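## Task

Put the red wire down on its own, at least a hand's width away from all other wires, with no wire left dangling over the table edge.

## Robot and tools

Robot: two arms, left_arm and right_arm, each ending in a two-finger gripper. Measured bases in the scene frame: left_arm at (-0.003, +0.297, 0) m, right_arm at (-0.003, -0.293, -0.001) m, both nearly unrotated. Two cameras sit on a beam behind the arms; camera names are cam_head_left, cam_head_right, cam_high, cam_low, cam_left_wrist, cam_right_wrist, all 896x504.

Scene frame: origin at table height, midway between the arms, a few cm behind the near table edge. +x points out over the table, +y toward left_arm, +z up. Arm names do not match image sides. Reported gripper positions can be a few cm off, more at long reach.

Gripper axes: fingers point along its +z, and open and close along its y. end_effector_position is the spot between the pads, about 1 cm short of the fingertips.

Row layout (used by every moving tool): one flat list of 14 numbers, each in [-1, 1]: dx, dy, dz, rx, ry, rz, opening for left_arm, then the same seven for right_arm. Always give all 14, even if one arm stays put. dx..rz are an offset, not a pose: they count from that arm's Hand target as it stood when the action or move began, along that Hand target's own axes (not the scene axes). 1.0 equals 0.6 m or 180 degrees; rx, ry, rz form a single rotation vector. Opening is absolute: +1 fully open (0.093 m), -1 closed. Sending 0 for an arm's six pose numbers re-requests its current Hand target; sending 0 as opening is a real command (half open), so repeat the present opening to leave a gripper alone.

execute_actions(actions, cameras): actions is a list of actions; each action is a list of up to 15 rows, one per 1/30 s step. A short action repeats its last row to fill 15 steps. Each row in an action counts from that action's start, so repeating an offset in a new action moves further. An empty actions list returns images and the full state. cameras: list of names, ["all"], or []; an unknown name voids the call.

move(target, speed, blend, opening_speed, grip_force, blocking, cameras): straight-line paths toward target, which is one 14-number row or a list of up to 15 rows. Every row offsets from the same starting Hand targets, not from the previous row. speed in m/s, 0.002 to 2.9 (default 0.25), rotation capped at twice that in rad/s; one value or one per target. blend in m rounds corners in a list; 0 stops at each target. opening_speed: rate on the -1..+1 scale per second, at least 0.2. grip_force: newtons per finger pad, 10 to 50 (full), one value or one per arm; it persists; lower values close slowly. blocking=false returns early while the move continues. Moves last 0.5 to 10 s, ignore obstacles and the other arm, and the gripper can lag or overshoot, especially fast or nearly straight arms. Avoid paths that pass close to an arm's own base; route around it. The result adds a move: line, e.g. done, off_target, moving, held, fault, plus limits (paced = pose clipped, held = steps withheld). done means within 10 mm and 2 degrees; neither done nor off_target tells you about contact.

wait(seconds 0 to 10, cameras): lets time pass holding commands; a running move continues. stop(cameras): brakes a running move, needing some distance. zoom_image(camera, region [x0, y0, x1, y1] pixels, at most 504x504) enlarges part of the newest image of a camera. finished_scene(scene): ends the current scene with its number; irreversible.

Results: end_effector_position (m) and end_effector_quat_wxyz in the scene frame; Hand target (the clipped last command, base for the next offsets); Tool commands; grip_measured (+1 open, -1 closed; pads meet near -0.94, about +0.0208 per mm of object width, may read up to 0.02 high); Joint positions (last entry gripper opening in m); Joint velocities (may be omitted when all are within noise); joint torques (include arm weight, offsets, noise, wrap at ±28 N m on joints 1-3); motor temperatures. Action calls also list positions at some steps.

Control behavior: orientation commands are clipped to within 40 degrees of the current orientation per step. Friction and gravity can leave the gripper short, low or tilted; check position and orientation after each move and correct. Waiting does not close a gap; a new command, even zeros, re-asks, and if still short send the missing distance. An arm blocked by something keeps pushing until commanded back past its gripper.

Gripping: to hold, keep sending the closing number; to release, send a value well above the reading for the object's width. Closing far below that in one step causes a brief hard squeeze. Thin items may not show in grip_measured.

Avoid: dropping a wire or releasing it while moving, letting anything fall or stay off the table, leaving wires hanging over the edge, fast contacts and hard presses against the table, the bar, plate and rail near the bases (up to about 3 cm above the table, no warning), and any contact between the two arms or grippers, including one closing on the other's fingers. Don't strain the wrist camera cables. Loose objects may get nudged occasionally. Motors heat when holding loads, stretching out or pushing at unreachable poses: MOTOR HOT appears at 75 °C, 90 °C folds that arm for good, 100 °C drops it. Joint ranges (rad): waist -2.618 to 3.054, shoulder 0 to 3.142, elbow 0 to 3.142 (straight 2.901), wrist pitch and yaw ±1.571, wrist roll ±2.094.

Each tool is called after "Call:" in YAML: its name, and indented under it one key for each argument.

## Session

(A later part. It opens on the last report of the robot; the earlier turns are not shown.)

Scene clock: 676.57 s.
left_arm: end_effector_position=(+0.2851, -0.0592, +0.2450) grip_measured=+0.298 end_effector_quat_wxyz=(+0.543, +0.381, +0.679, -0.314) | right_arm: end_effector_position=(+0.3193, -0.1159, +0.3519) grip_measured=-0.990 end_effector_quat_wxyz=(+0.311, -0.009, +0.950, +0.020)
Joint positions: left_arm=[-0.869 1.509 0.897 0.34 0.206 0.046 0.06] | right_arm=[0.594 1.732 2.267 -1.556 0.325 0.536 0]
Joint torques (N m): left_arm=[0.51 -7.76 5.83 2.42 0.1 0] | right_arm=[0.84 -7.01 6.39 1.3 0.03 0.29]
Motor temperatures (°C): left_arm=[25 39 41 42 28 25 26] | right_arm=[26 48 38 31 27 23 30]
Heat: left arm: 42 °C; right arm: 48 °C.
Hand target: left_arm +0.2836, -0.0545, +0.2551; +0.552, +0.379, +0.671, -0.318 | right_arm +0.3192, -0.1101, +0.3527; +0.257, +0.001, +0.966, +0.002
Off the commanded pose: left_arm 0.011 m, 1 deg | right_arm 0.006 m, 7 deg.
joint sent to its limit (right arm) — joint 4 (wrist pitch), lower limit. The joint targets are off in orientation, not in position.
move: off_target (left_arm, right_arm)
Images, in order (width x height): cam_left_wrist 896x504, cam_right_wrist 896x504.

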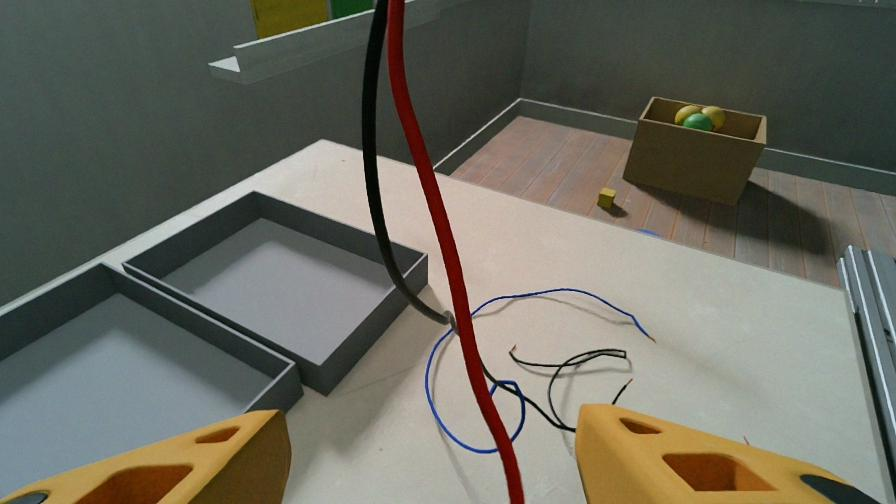

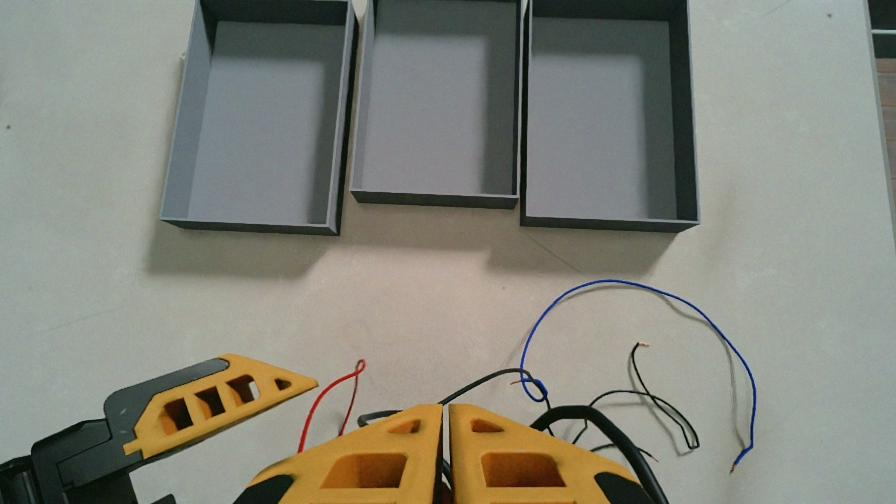

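Call:
move:
  target:
    - [0,0.0,0.012,0,0,0,0.3,0,0,0,0,0,0,-1]
    - [0,0.0,0.012,0,0,0,-1,0,0,0,0,0,0,-1]
  opening_speed: 1.0
  cameras: ["cam_left_wrist"]

Scene clock: 681.13 s.
left_arm: end_effector_position=(+0.2850, -0.0592, +0.2449) grip_measured=-0.967 end_effector_quat_wxyz=(+0.543, +0.381, +0.679, -0.315) | right_arm: end_effector_position=(+0.3193, -0.1159, +0.3519) grip_measured=-0.990 end_effector_quat_wxyz=(+0.311, -0.009, +0.950, +0.020)
Joint positions: left_arm=[-0.869 1.509 0.897 0.34 0.207 0.046 0] | right_arm=[0.594 1.732 2.267 -1.556 0.325 0.536 0]
Joint torques (N m): left_arm=[0.03 -5.64 7.28 2.53 0.07 -0.03] | right_arm=[0.58 -7.25 6.67 1.3 0.04 0.26]
Heat: left arm: 43 °C; right arm: 48 °C.
Hand target: left_arm +0.2872, -0.0606, +0.2538; +0.552, +0.379, +0.671, -0.318 | right_arm +0.3192, -0.1101, +0.3527; +0.257, +0.001, +0.966, +0.002
Off the commanded pose: left_arm 0.009 m, 1 deg | right_arm 0.006 m, 7 deg.
joint sent to its limit (right arm) — joint 4 (wrist pitch), lower limit. The joint targets are off in orientation, not in position.
move: off_target (right_arm)
Images, in order (width x height): cam_left_wrist 896x504.

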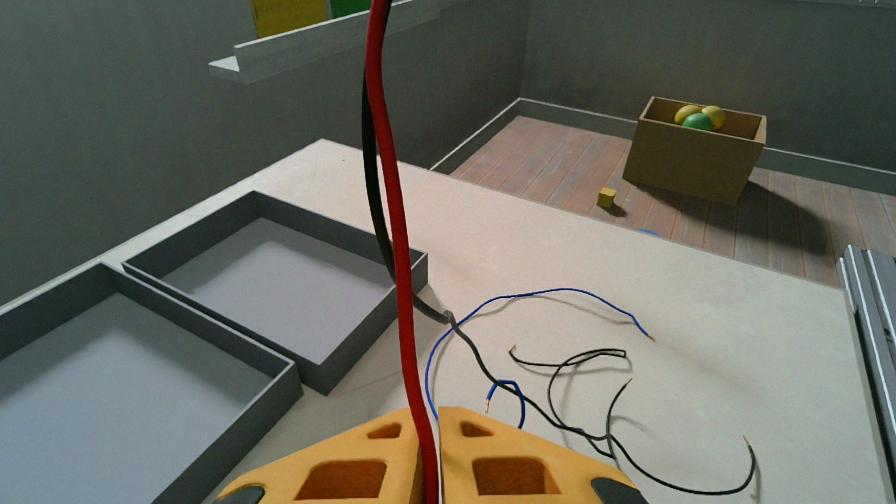

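Call:
move:
  target: [0.04,0.0,-0.12,0,0,0,-1,0,0,0,0,0,0,-1]
  speed: 0.05
  cameras: ["cam_left_wrist","cam_high"]

Call:
zoom_image:
  camera: "cam_left_wrist"
  region: [300, 0, 600, 200]

Scene clock: 686.07 s.
left_arm: end_effector_position=(+0.2500, -0.0035, +0.2605) grip_measured=-0.967 end_effector_quat_wxyz=(+0.570, +0.372, +0.654, -0.330) | right_arm: end_effector_position=(+0.3101, -0.0968, +0.3438) grip_measured=-0.990 end_effector_quat_wxyz=(+0.280, -0.025, +0.958, +0.058)
Joint positions: left_arm=[-0.813 1.227 0.677 0.359 0.271 0.047 0] | right_arm=[0.609 1.743 2.267 -1.561 0.23 0.546 0]
Joint torques (N m): left_arm=[0.88 -4.68 4.79 1.75 0.06 0.13] | right_arm=[-0.65 -8.59 6.43 1.42 0.84 0.32]
Heat: left arm: 43 °C; right arm: 48 °C.
Hand target: left_arm +0.2487, +0.0041, +0.2438; +0.552, +0.378, +0.671, -0.318 | right_arm +0.3192, -0.1100, +0.3526; +0.257, +0.001, +0.966, +0.002
Off the commanded pose: left_arm 0.018 m, 3 deg | right_arm 0.018 m, 8 deg.
joint sent to its limit (right arm) — joint 4 (wrist pitch), lower limit. The joint targets are off in orientation, not in position.
move: off_target (left_arm, right_arm)
Images, in order (width x height): cam_high 896x504, cam_left_wrist 896x504.

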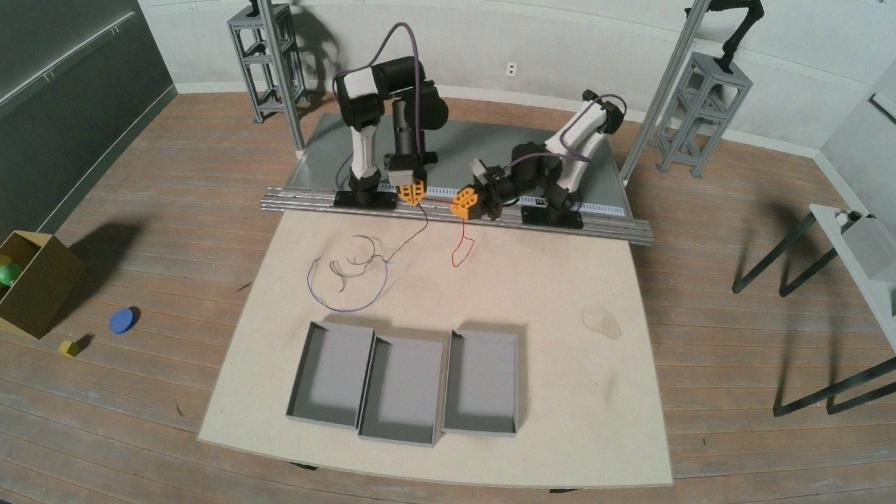

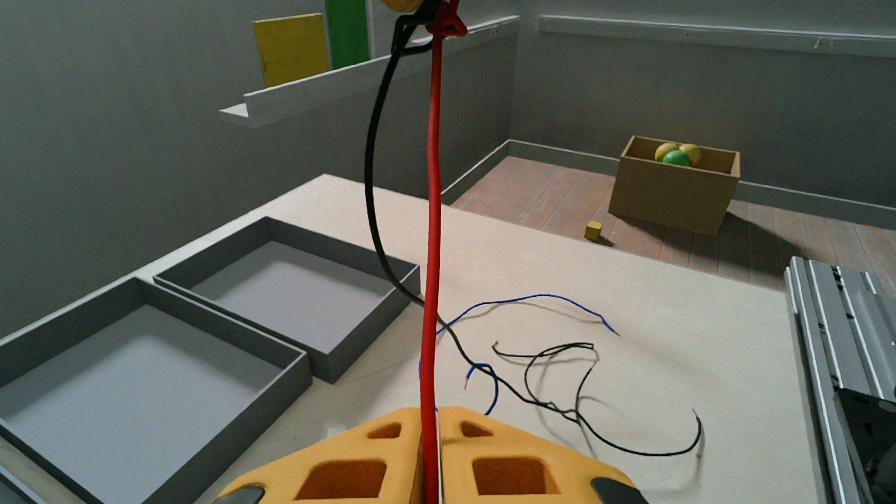

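Scaled by 1.680 from the camera's 896x504 image, which has a finer 1280x720 frame.

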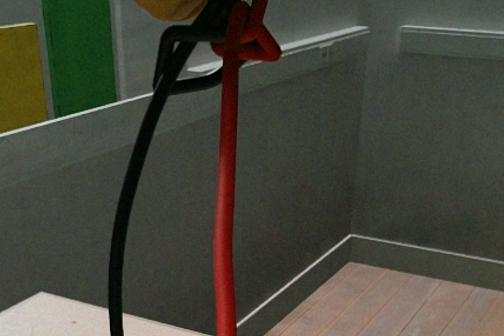

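Call:
move:
  target:
    - [0,0,0,0,0,0,-1,0,0,0,0,0,0,0.2]
    - [0,0,0,0,0,0,-1,0,-0.12,-0.15,0,0,0,0.2]
    - [-0.242,0.12,-0.122,0,0,0,-1,0.112,-0.1,0.128,-0.462,-0.255,-0.271,0.2]
  speed: 0.15
  opening_speed: 1.0
  cameras: ["cam_left_wrist","cam_right_wrist","cam_low"]

Call:
zoom_image:
  camera: "cam_right_wrist"
  region: [250, 0, 650, 300]

Scene clock: 708.20 s.
left_arm: end_effector_position=(+0.2858, +0.0799, +0.3887) grip_measured=-0.967 end_effector_quat_wxyz=(+0.541, +0.373, +0.682, -0.321) | right_arm: end_effector_position=(+0.2998, -0.1694, +0.2572) grip_measured=+0.199 end_effector_quat_wxyz=(+0.538, -0.466, +0.539, +0.450)
Joint positions: left_arm=[-0.461 1.201 1.275 -0.391 0.596 0.149 0] | right_arm=[-0.207 1.492 1.047 -0.655 -1.553 -1.112 0.055]
Joint torques (N m): left_arm=[0.49 -2.18 8.69 2.29 0.22 0.14] | right_arm=[0.32 -5.72 5.52 0.81 -0.69 -0.09]
Heat: left arm: 42 °C; right arm: 48 °C.
Hand target: left_arm +0.2889, +0.0799, +0.3994; +0.552, +0.379, +0.671, -0.318 | right_arm +0.2988, -0.1695, +0.2523; +0.488, -0.513, +0.487, +0.511
Off the commanded pose: left_arm 0.011 m, 2 deg | right_arm 0.005 m, 12 deg.
joint sent to its limit (right arm) — joint 5 (wrist yaw), lower limit. The joint targets are off in orientation, not in position.
move: off_target (left_arm, right_arm)
Images, in order (width x height): cam_low 896x504, cam_left_wrist 896x504, cam_right_wrist 896x504.

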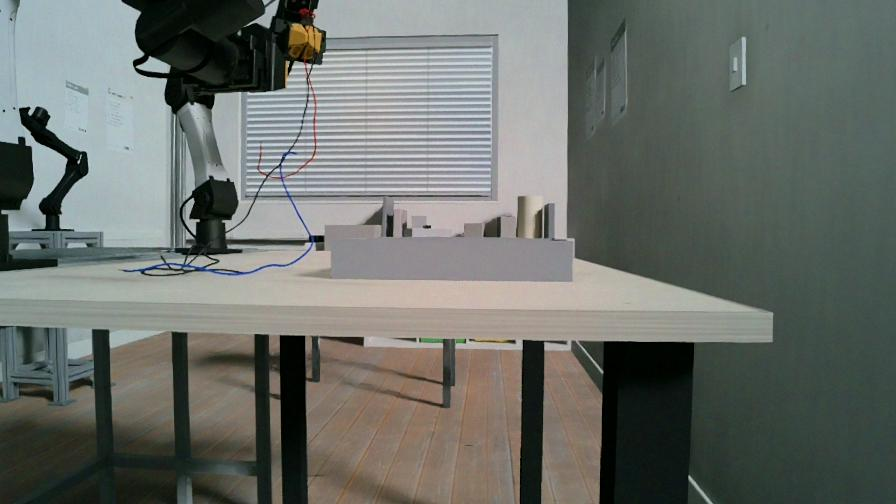

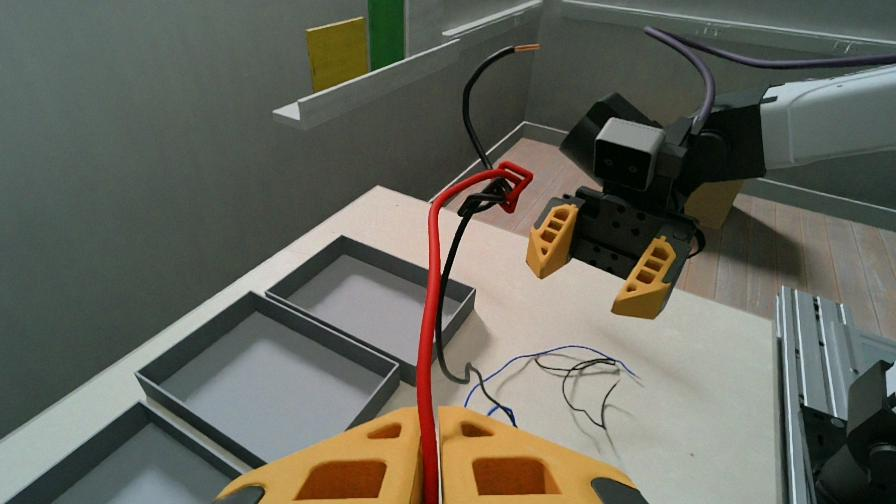

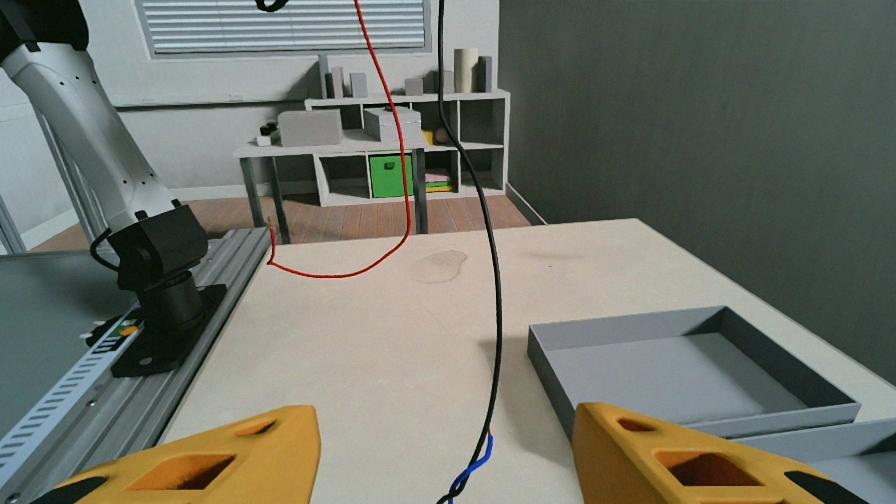

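Scaled by 1.260 from the camera's 896x504 image, which has a finer 1280x720 frame.

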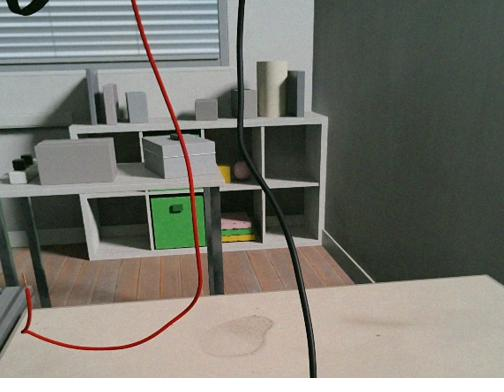

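Call:
zoom_image:
  camera: "cam_left_wrist"
  region: [420, 130, 560, 250]

Scaled by 3.600 from the camera's 896x504 image, which has a finer 1280x720 frame.

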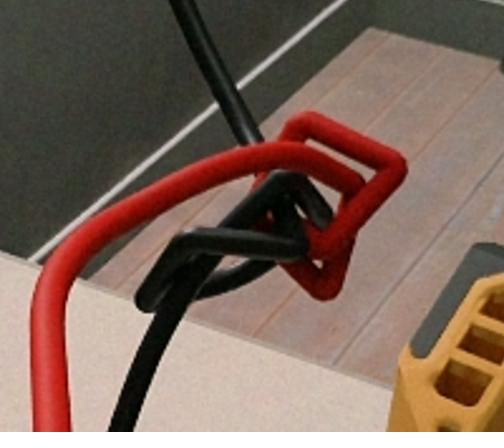

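Call:
move:
  target: [0,0,0,0,0,0,-1,-0.242,-0.055,0,0,0,0,0.1]
  speed: 0.15
  cameras: ["cam_left_wrist","cam_right_wrist"]

Call:
zoom_image:
  camera: "cam_right_wrist"
  region: [300, 100, 700, 400]

Scene clock: 720.50 s.
left_arm: end_effector_position=(+0.2858, +0.0799, +0.3887) grip_measured=-0.967 end_effector_quat_wxyz=(+0.541, +0.373, +0.682, -0.321) | right_arm: end_effector_position=(+0.3305, -0.1696, +0.3932) grip_measured=+0.101 end_effector_quat_wxyz=(+0.535, -0.466, +0.536, +0.457)
Joint positions: left_arm=[-0.461 1.201 1.275 -0.391 0.596 0.149 0] | right_arm=[-0.192 1.563 1.601 -0.826 -1.557 -0.794 0.05]
Joint torques (N m): left_arm=[0.42 -2.17 8.66 2.27 0.21 0.14] | right_arm=[1.1 -6.6 8.01 1.16 -0.6 0.25]
Heat: left arm: 41 °C; right arm: 47 °C.
Hand target: left_arm +0.2889, +0.0799, +0.3995; +0.552, +0.379, +0.671, -0.318 | right_arm +0.3313, -0.1677, +0.3975; +0.488, -0.513, +0.487, +0.511
Off the commanded pose: left_arm 0.011 m, 2 deg | right_arm 0.005 m, 11 deg.
joint sent to its limit (right arm) — joint 5 (wrist yaw), lower limit. The joint targets are off in orientation, not in position.
move: off_target (left_arm, right_arm)
Images, in order (width x height): cam_left_wrist 896x504, cam_right_wrist 896x504.

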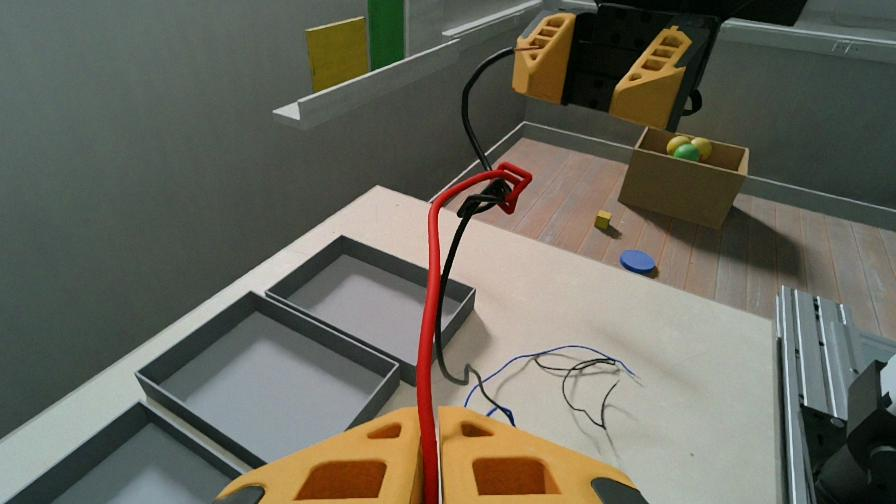

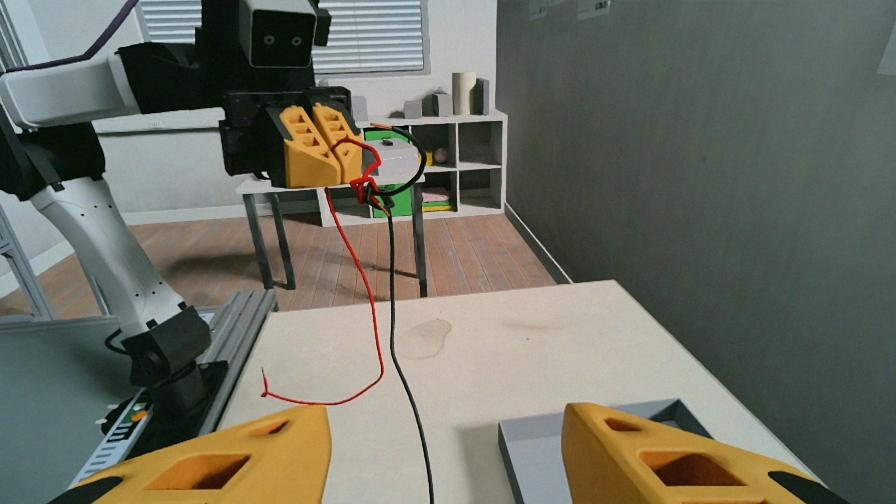

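Scaled by 1.260 from the camera's 896x504 image, which has a finer 1280x720 frame.

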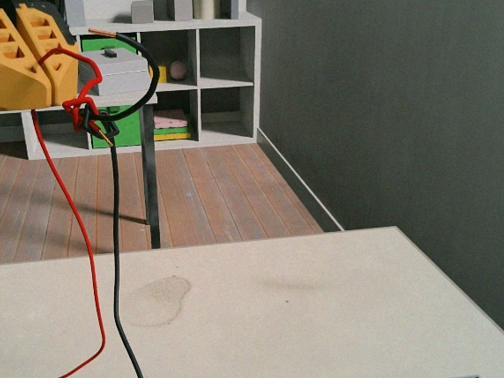

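Call:
zoom_image:
  camera: "cam_right_wrist"
  region: [310, 110, 450, 240]

Scaled by 3.600 from the camera's 896x504 image, which has a finer 1280x720 frame.

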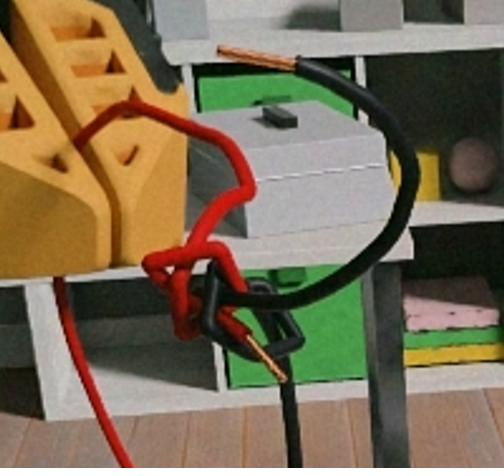

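Call:
move:
  target: [0,0,0,0,0,0,-1,0.10,0.01,0.13,0,0,0,0.1]
  speed: 0.15
  cameras: ["cam_right_wrist"]

Scene clock: 734.87 s.
left_arm: end_effector_position=(+0.2858, +0.0799, +0.3887) grip_measured=-0.967 end_effector_quat_wxyz=(+0.541, +0.373, +0.682, -0.321) | right_arm: end_effector_position=(+0.3200, -0.0915, +0.3448) grip_measured=+0.101 end_effector_quat_wxyz=(+0.480, -0.530, +0.476, +0.512)
Joint positions: left_arm=[-0.461 1.201 1.275 -0.391 0.596 0.149 0] | right_arm=[0.046 1.638 1.492 -0.665 -1.55 -0.83 0.05]
Joint torques (N m): left_arm=[0.43 -2.15 8.7 2.28 0.22 0.14] | right_arm=[0.53 -9.36 4.9 1.32 -0.38 0.24]
Motor temperatures (°C): left_arm=[25 34 41 41 28 25 27] | right_arm=[26 48 41 31 28 23 30]
Heat: left arm: 41 °C; right arm: 48 °C.
Hand target: left_arm +0.2889, +0.0799, +0.3995; +0.552, +0.379, +0.671, -0.318 | right_arm +0.3217, -0.0902, +0.3374; -0.488, +0.513, -0.487, -0.511
Off the commanded pose: left_arm 0.011 m, 2 deg | right_arm 0.008 m, 2 deg.
move: off_target (left_arm)
Images, in order (width x height): cam_right_wrist 896x504.

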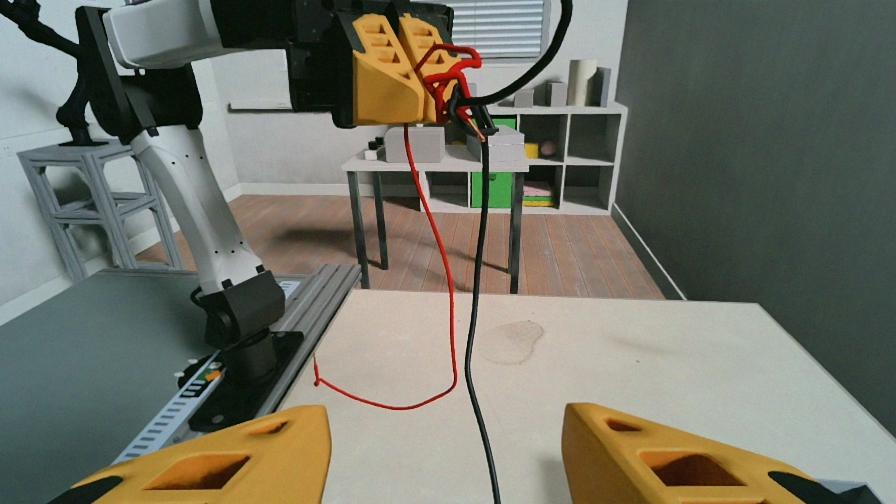

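Call:
move:
  target: [0,0,0,0,0,0,-1,0.01,-0.02,0.12,0,0,0,0.1]
  speed: 0.08
  cameras: ["cam_right_wrist","cam_left_wrist"]

Scene clock: 739.80 s.
left_arm: end_effector_position=(+0.2858, +0.0799, +0.3887) grip_measured=-0.967 end_effector_quat_wxyz=(+0.541, +0.373, +0.682, -0.321) | right_arm: end_effector_position=(+0.3355, -0.0187, +0.3277) grip_measured=+0.101 end_effector_quat_wxyz=(+0.483, -0.516, +0.487, +0.513)
Joint positions: left_arm=[-0.461 1.201 1.275 -0.391 0.596 0.149 0] | right_arm=[0.242 1.658 1.234 0.394 -1.335 -0.026 0.05]
Joint torques (N m): left_arm=[0.49 -2.19 8.7 2.27 0.22 0.14] | right_arm=[1.13 -12.29 4.98 1.65 0.06 0.22]
Heat: left arm: 41 °C; right arm: 48 °C.
Hand target: left_arm +0.2889, +0.0799, +0.3995; +0.552, +0.379, +0.671, -0.318 | right_arm +0.3302, -0.0177, +0.3315; +0.488, -0.513, +0.487, +0.511
Off the commanded pose: left_arm 0.011 m, 2 deg | right_arm 0.007 m, 1 deg.
move: off_target (left_arm)
Images, in order (width x height): cam_left_wrist 896x504, cam_right_wrist 896x504.

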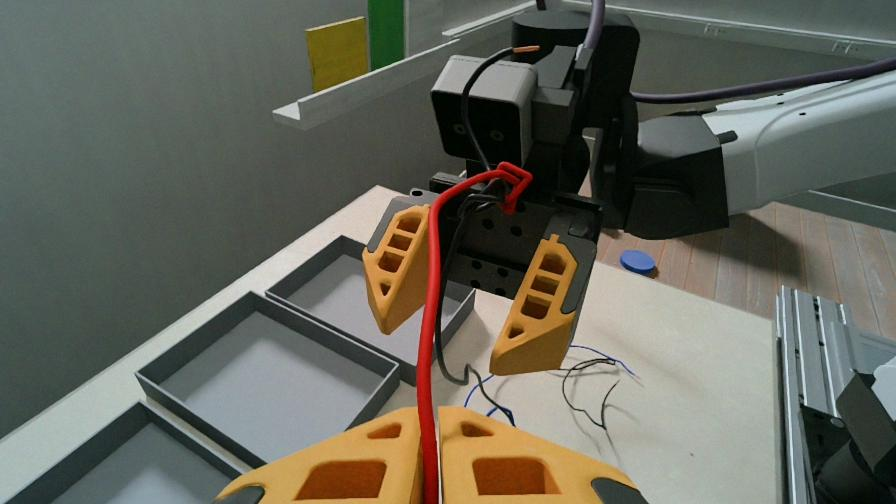

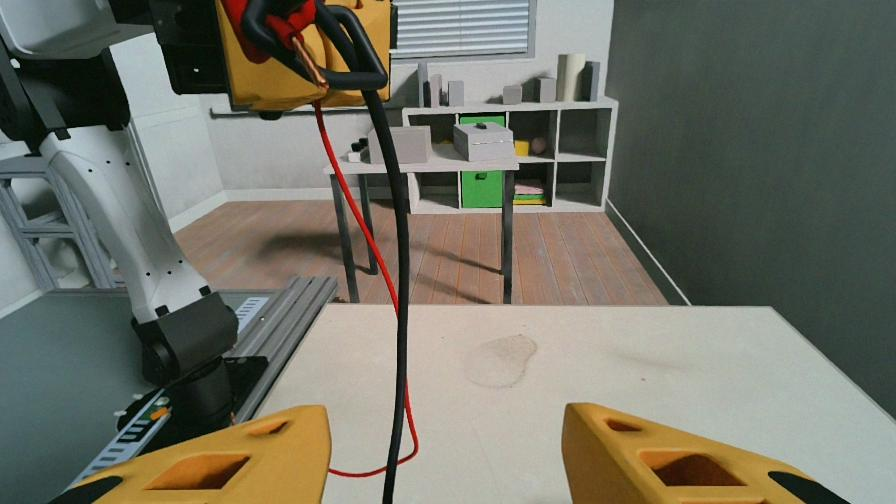

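Call:
move:
  target:
    - [0,0,0,0,0,0,-1,0,0.025,0.062,0,0,0,0.1]
    - [0,0,0,0,0,0,-1,0,0.025,0.062,0,0,0,-1]
  speed: 0.08
  opening_speed: 1.2
  cameras: ["cam_right_wrist","cam_left_wrist"]

Scene clock: 743.90 s.
left_arm: end_effector_position=(+0.2858, +0.0799, +0.3886) grip_measured=-0.967 end_effector_quat_wxyz=(+0.541, +0.373, +0.682, -0.321) | right_arm: end_effector_position=(+0.3183, +0.0199, +0.3265) grip_measured=-0.988 end_effector_quat_wxyz=(+0.482, -0.516, +0.487, +0.514)
Joint positions: left_arm=[-0.461 1.201 1.275 -0.391 0.596 0.149 0] | right_arm=[0.357 1.651 1.219 0.408 -1.222 -0.016 0]
Joint torques (N m): left_arm=[0.46 -2.15 8.68 2.27 0.23 0.13] | right_arm=[0.69 -12.45 5.01 1.79 0.15 0.19]
Heat: left arm: 41 °C; right arm: 50 °C.
Hand target: left_arm +0.2889, +0.0799, +0.3994; +0.552, +0.379, +0.671, -0.318 | right_arm +0.3133, +0.0188, +0.3313; +0.488, -0.513, +0.487, +0.511
Off the commanded pose: left_arm 0.011 m, 2 deg | right_arm 0.007 m, 1 deg.
move: off_target (left_arm)
Images, in order (width x height): cam_left_wrist 896x504, cam_right_wrist 896x504.

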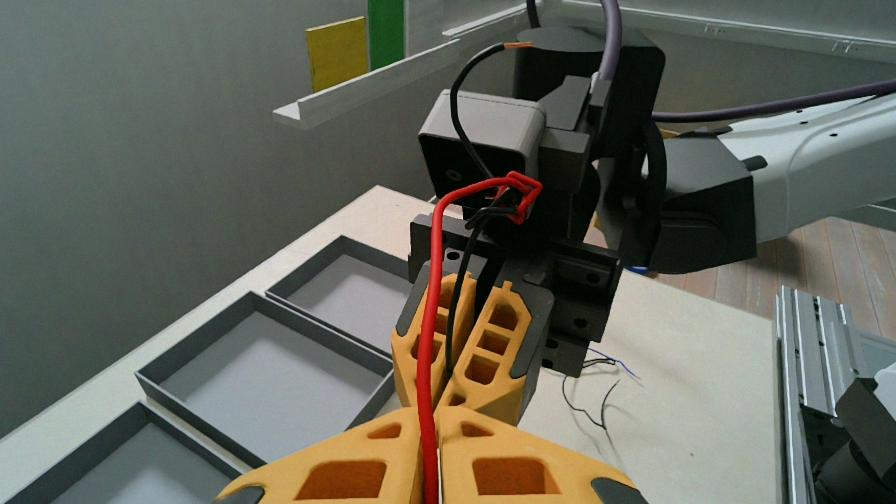

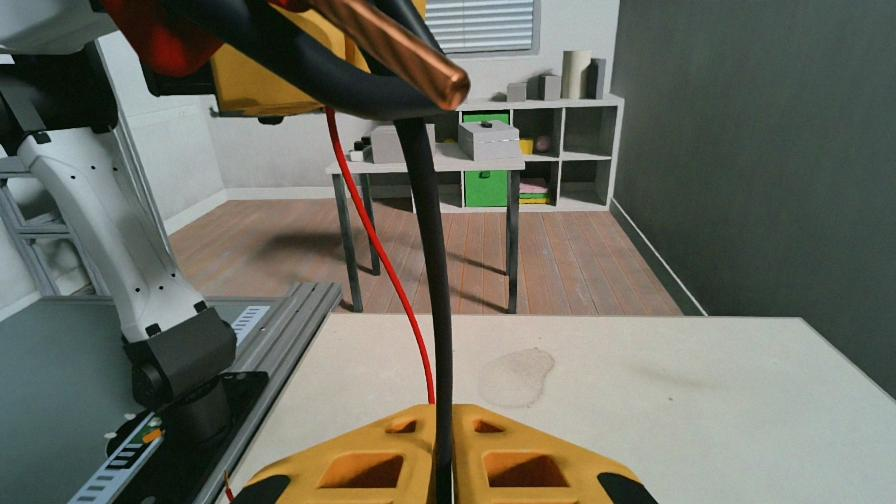

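Call:
move:
  target: [0,0,0,0,0,0,-1,0.12,0.0,-0.25,0,0,0,-1]
  speed: 0.08
  cameras: ["cam_right_wrist","cam_left_wrist"]

Call:
zoom_image:
  camera: "cam_left_wrist"
  region: [350, 100, 650, 400]

Scene clock: 751.07 s.
left_arm: end_effector_position=(+0.2777, +0.0681, +0.3606) grip_measured=-0.967 end_effector_quat_wxyz=(+0.484, +0.387, +0.706, -0.344) | right_arm: end_effector_position=(+0.3102, -0.1079, +0.2778) grip_measured=-0.988 end_effector_quat_wxyz=(+0.514, -0.536, +0.461, +0.486)
Joint positions: left_arm=[-0.483 1.237 1.275 -0.479 0.635 0.154 0] | right_arm=[-0.001 1.572 0.893 0.773 -1.566 -0.006 0]
Joint torques (N m): left_arm=[2.09 -5.97 8.46 3.12 -0.14 0.11] | right_arm=[-6.54 -6.76 3.12 0.98 0 0.29]
Heat: left arm: 42 °C; right arm: 51 °C.
Hand target: left_arm +0.2890, +0.0799, +0.3994; +0.552, +0.378, +0.672, -0.318 | right_arm +0.3210, -0.1312, +0.2596; +0.488, -0.513, +0.487, +0.511
Off the commanded pose: left_arm 0.042 m, 9 deg | right_arm 0.031 m, 6 deg.
joint sent to its limit (right arm) — joint 5 (wrist yaw), lower limit. The joint targets are off in orientation, not in position.
move: off_target (left_arm, right_arm)
Images, in order (width x height): cam_left_wrist 896x504, cam_right_wrist 896x504.

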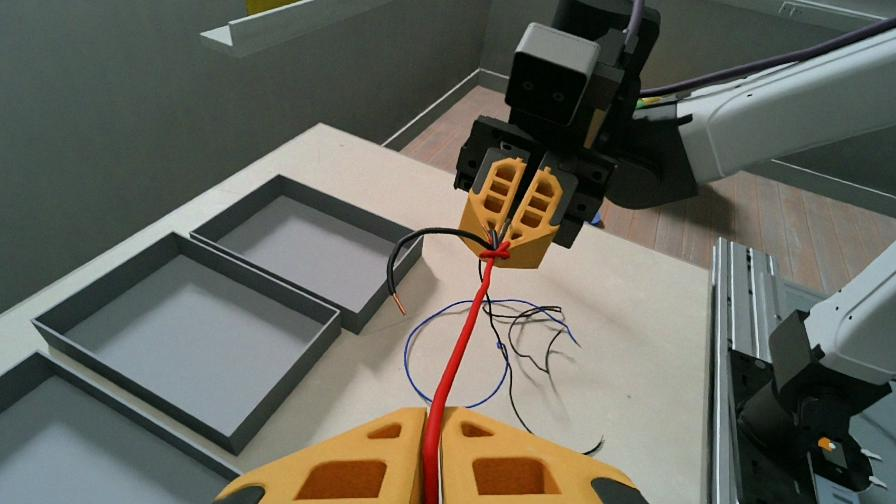

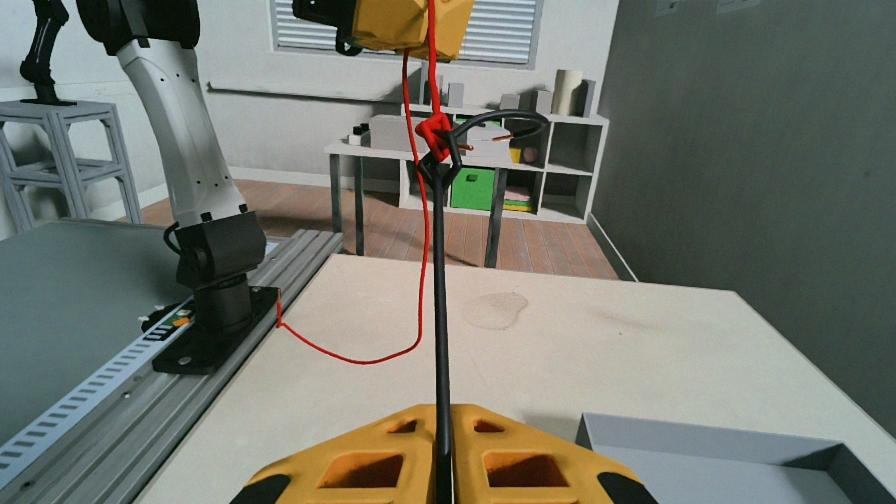

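Scaled by 1.680 from the camera's 896x504 image, which has a finer 1280x720 frame.

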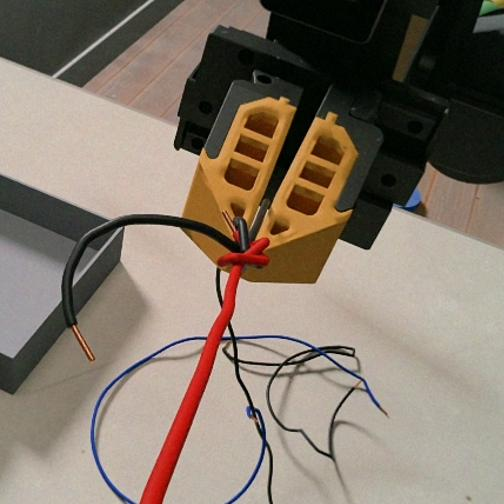

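Call:
zoom_image:
  camera: "cam_right_wrist"
  region: [370, 60, 570, 220]

Scaled by 2.520 from the camera's 896x504 image, which has a finer 1280x720 frame.

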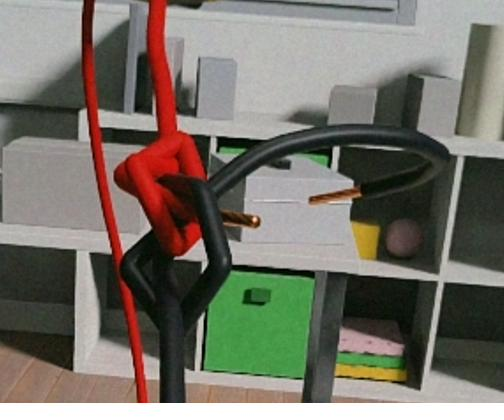

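Call:
move:
  target: [-0.04,0,-0.06,0,0,0,-1,0.04,0.0,-0.08,0,0,0,-1]
  speed: 0.05
  cameras: ["cam_right_wrist","cam_left_wrist"]

Call:
zoom_image:
  camera: "cam_right_wrist"
  region: [350, 20, 570, 220]

Scene clock: 757.37 s.
left_arm: end_effector_position=(+0.2556, +0.0671, +0.3485) grip_measured=-0.967 end_effector_quat_wxyz=(+0.430, +0.403, +0.717, -0.372) | right_arm: end_effector_position=(+0.2942, -0.1320, +0.2711) grip_measured=-0.988 end_effector_quat_wxyz=(+0.555, -0.540, +0.455, +0.440)
Joint positions: left_arm=[-0.482 1.237 1.299 -0.619 0.711 0.178 0] | right_arm=[-0.079 1.549 0.732 1.241 -1.566 0.226 0]
Joint torques (N m): left_arm=[6.71 -10.52 13.97 2.65 -0.36 0.11] | right_arm=[-13.68 -1.88 2.22 0.33 0.2 0.3]
Heat: left arm: 43 °C; right arm: 50 °C.
Hand target: left_arm +0.2734, +0.1065, +0.4298; +0.552, +0.379, +0.671, -0.318 | right_arm +0.3234, -0.1791, +0.2357; +0.488, -0.513, +0.487, +0.511
Off the commanded pose: left_arm 0.092 m, 16 deg | right_arm 0.066 m, 12 deg.
joint sent to its limit (right arm) — joint 5 (wrist yaw), lower limit. The joint targets are off in position and orientation.
move: off_target (left_arm, right_arm)
Images, in order (width x height): cam_left_wrist 896x504, cam_right_wrist 896x504.

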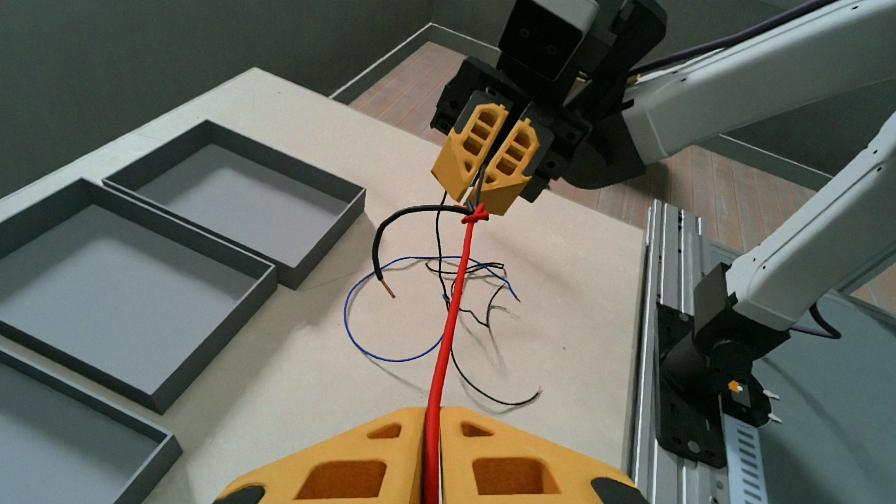

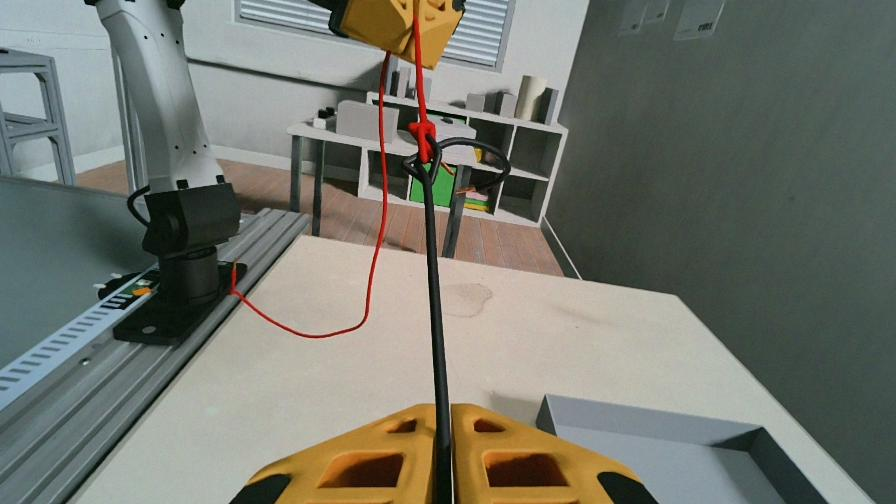

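Scaled by 2.291 from the camera's 896x504 image, which has a finer 1280x720 frame.

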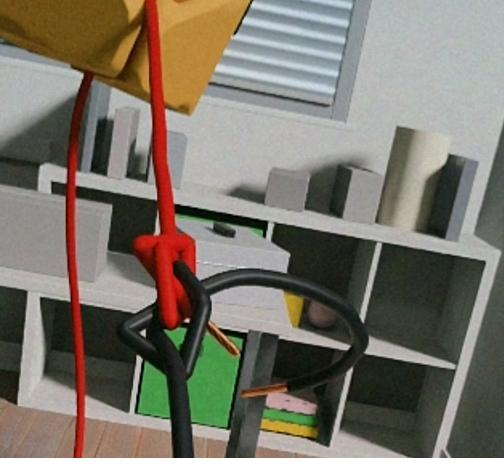

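Call:
move:
  target:
    - [0.153,-0.02,0.089,0,0,0,-1,-0.057,0.013,0.132,0,0,0,-1]
    - [0.153,-0.02,0.089,0,0,0,0.3,-0.057,0.013,0.132,0,0,0,-1]
    - [0.123,-0.02,-0.03,0,0,0,0.3,-0.057,0.013,0.132,0,0,0,-1]
  speed: 0.1
  opening_speed: 0.8
  cameras: ["cam_right_wrist","cam_left_wrist"]

Scene clock: 771.87 s.
left_arm: end_effector_position=(+0.2477, +0.1255, +0.3465) grip_measured=+0.298 end_effector_quat_wxyz=(+0.537, +0.370, +0.686, -0.324) | right_arm: end_effector_position=(+0.3057, -0.1029, +0.2654) grip_measured=-0.988 end_effector_quat_wxyz=(+0.484, -0.513, +0.485, +0.517)
Joint positions: left_arm=[-0.308 0.974 1.02 -0.413 0.741 0.209 0.06] | right_arm=[0.015 1.657 0.825 1.226 -1.563 0.404 0]
Joint torques (N m): left_arm=[0.43 -1.94 8.54 2.14 0.26 0.15] | right_arm=[0.84 -7.62 7.15 1.12 0.4 0.06]
Motor temperatures (°C): left_arm=[26 37 47 44 28 25 27] | right_arm=[29 48 38 31 27 23 30]
Heat: left arm: 47 °C; right arm: 48 °C.
Hand target: left_arm +0.2464, +0.1272, +0.3608; +0.552, +0.379, +0.671, -0.318 | right_arm +0.3116, -0.1003, +0.2696; +0.488, -0.513, +0.487, +0.511
Off the commanded pose: left_arm 0.014 m, 3 deg | right_arm 0.008 m, 1 deg.
move: off_target (left_arm)
Images, in order (width x height): cam_left_wrist 896x504, cam_right_wrist 896x504.

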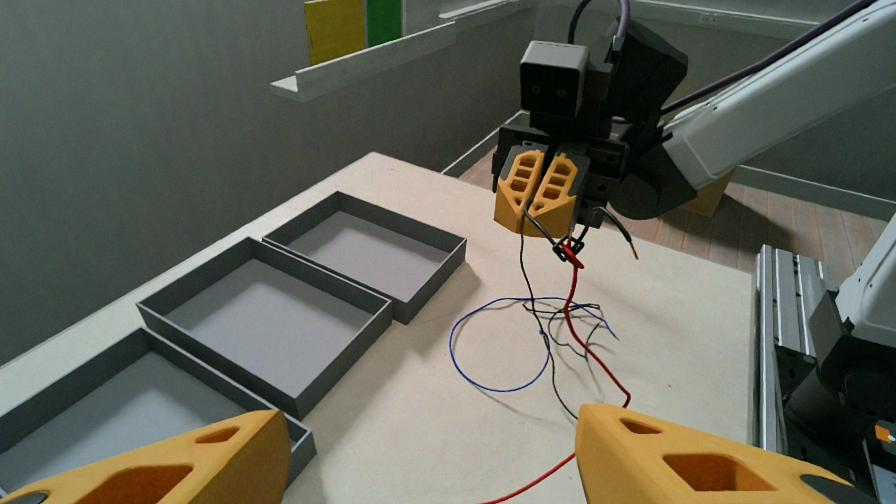

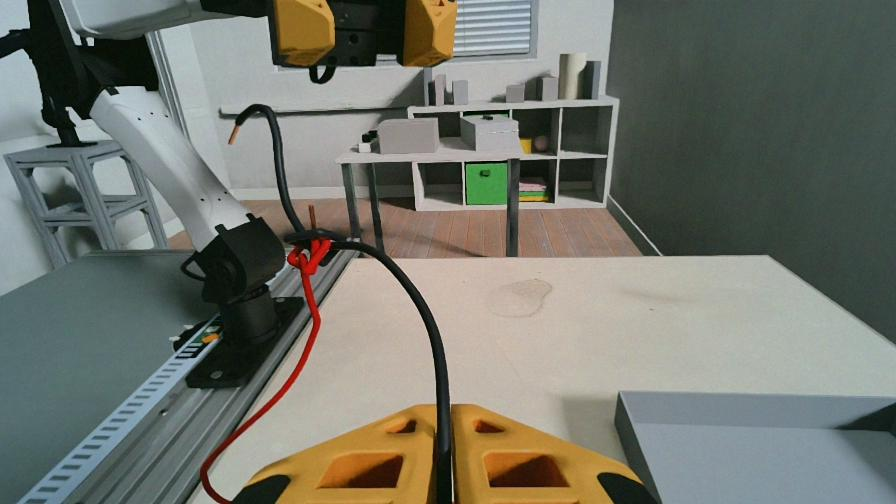

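Call:
move:
  target: [0.018,-0.118,0.113,0,0,0,0.2,0,0,0,0,0,0,-1]
  speed: 0.1
  cameras: ["cam_right_wrist","cam_left_wrist"]

Scene clock: 779.73 s.
left_arm: end_effector_position=(+0.2162, +0.0392, +0.3376) grip_measured=+0.202 end_effector_quat_wxyz=(+0.548, +0.383, +0.673, -0.315) | right_arm: end_effector_position=(+0.3057, -0.1029, +0.2654) grip_measured=-0.988 end_effector_quat_wxyz=(+0.484, -0.513, +0.485, +0.517)
Joint positions: left_arm=[-0.788 0.996 0.939 -0.207 0.287 0.074 0.055] | right_arm=[0.015 1.657 0.825 1.226 -1.563 0.404 0]
Joint torques (N m): left_arm=[-0.76 -1.09 6.15 2.69 -0.05 -0.13] | right_arm=[0.94 -7.35 7.27 1.12 0.3 0.09]
Heat: left arm: 47 °C; right arm: 48 °C.
Hand target: left_arm +0.2184, +0.0354, +0.3382; +0.552, +0.379, +0.671, -0.318 | right_arm +0.3116, -0.1003, +0.2696; +0.488, -0.513, +0.487, +0.511
Off the commanded pose: left_arm 0.004 m, 1 deg | right_arm 0.008 m, 1 deg.
move: done
Images, in order (width x height): cam_left_wrist 896x504, cam_right_wrist 896x504.

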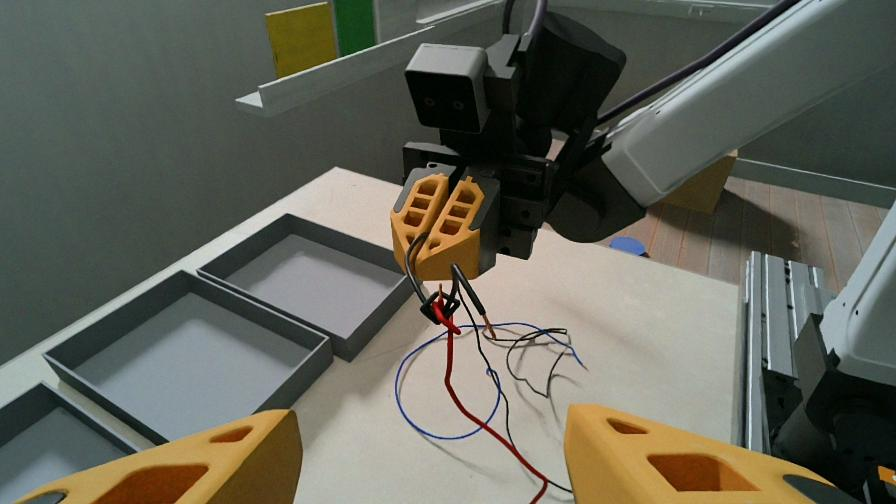

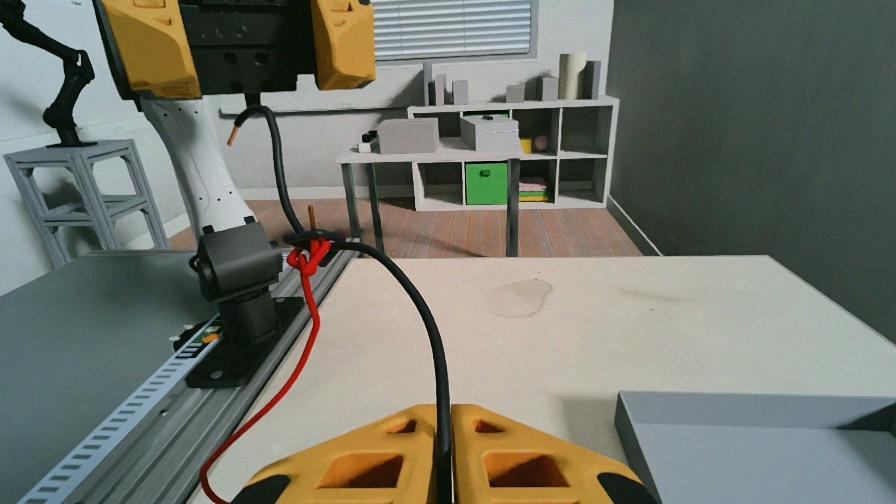

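Call:
zoom_image:
  camera: "cam_left_wrist"
  region: [380, 210, 540, 360]

Scaled by 3.150 from the camera's 896x504 image, which has a finer 1280x720 frame.

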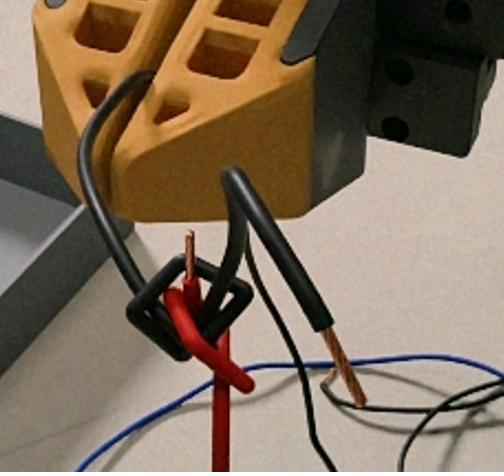

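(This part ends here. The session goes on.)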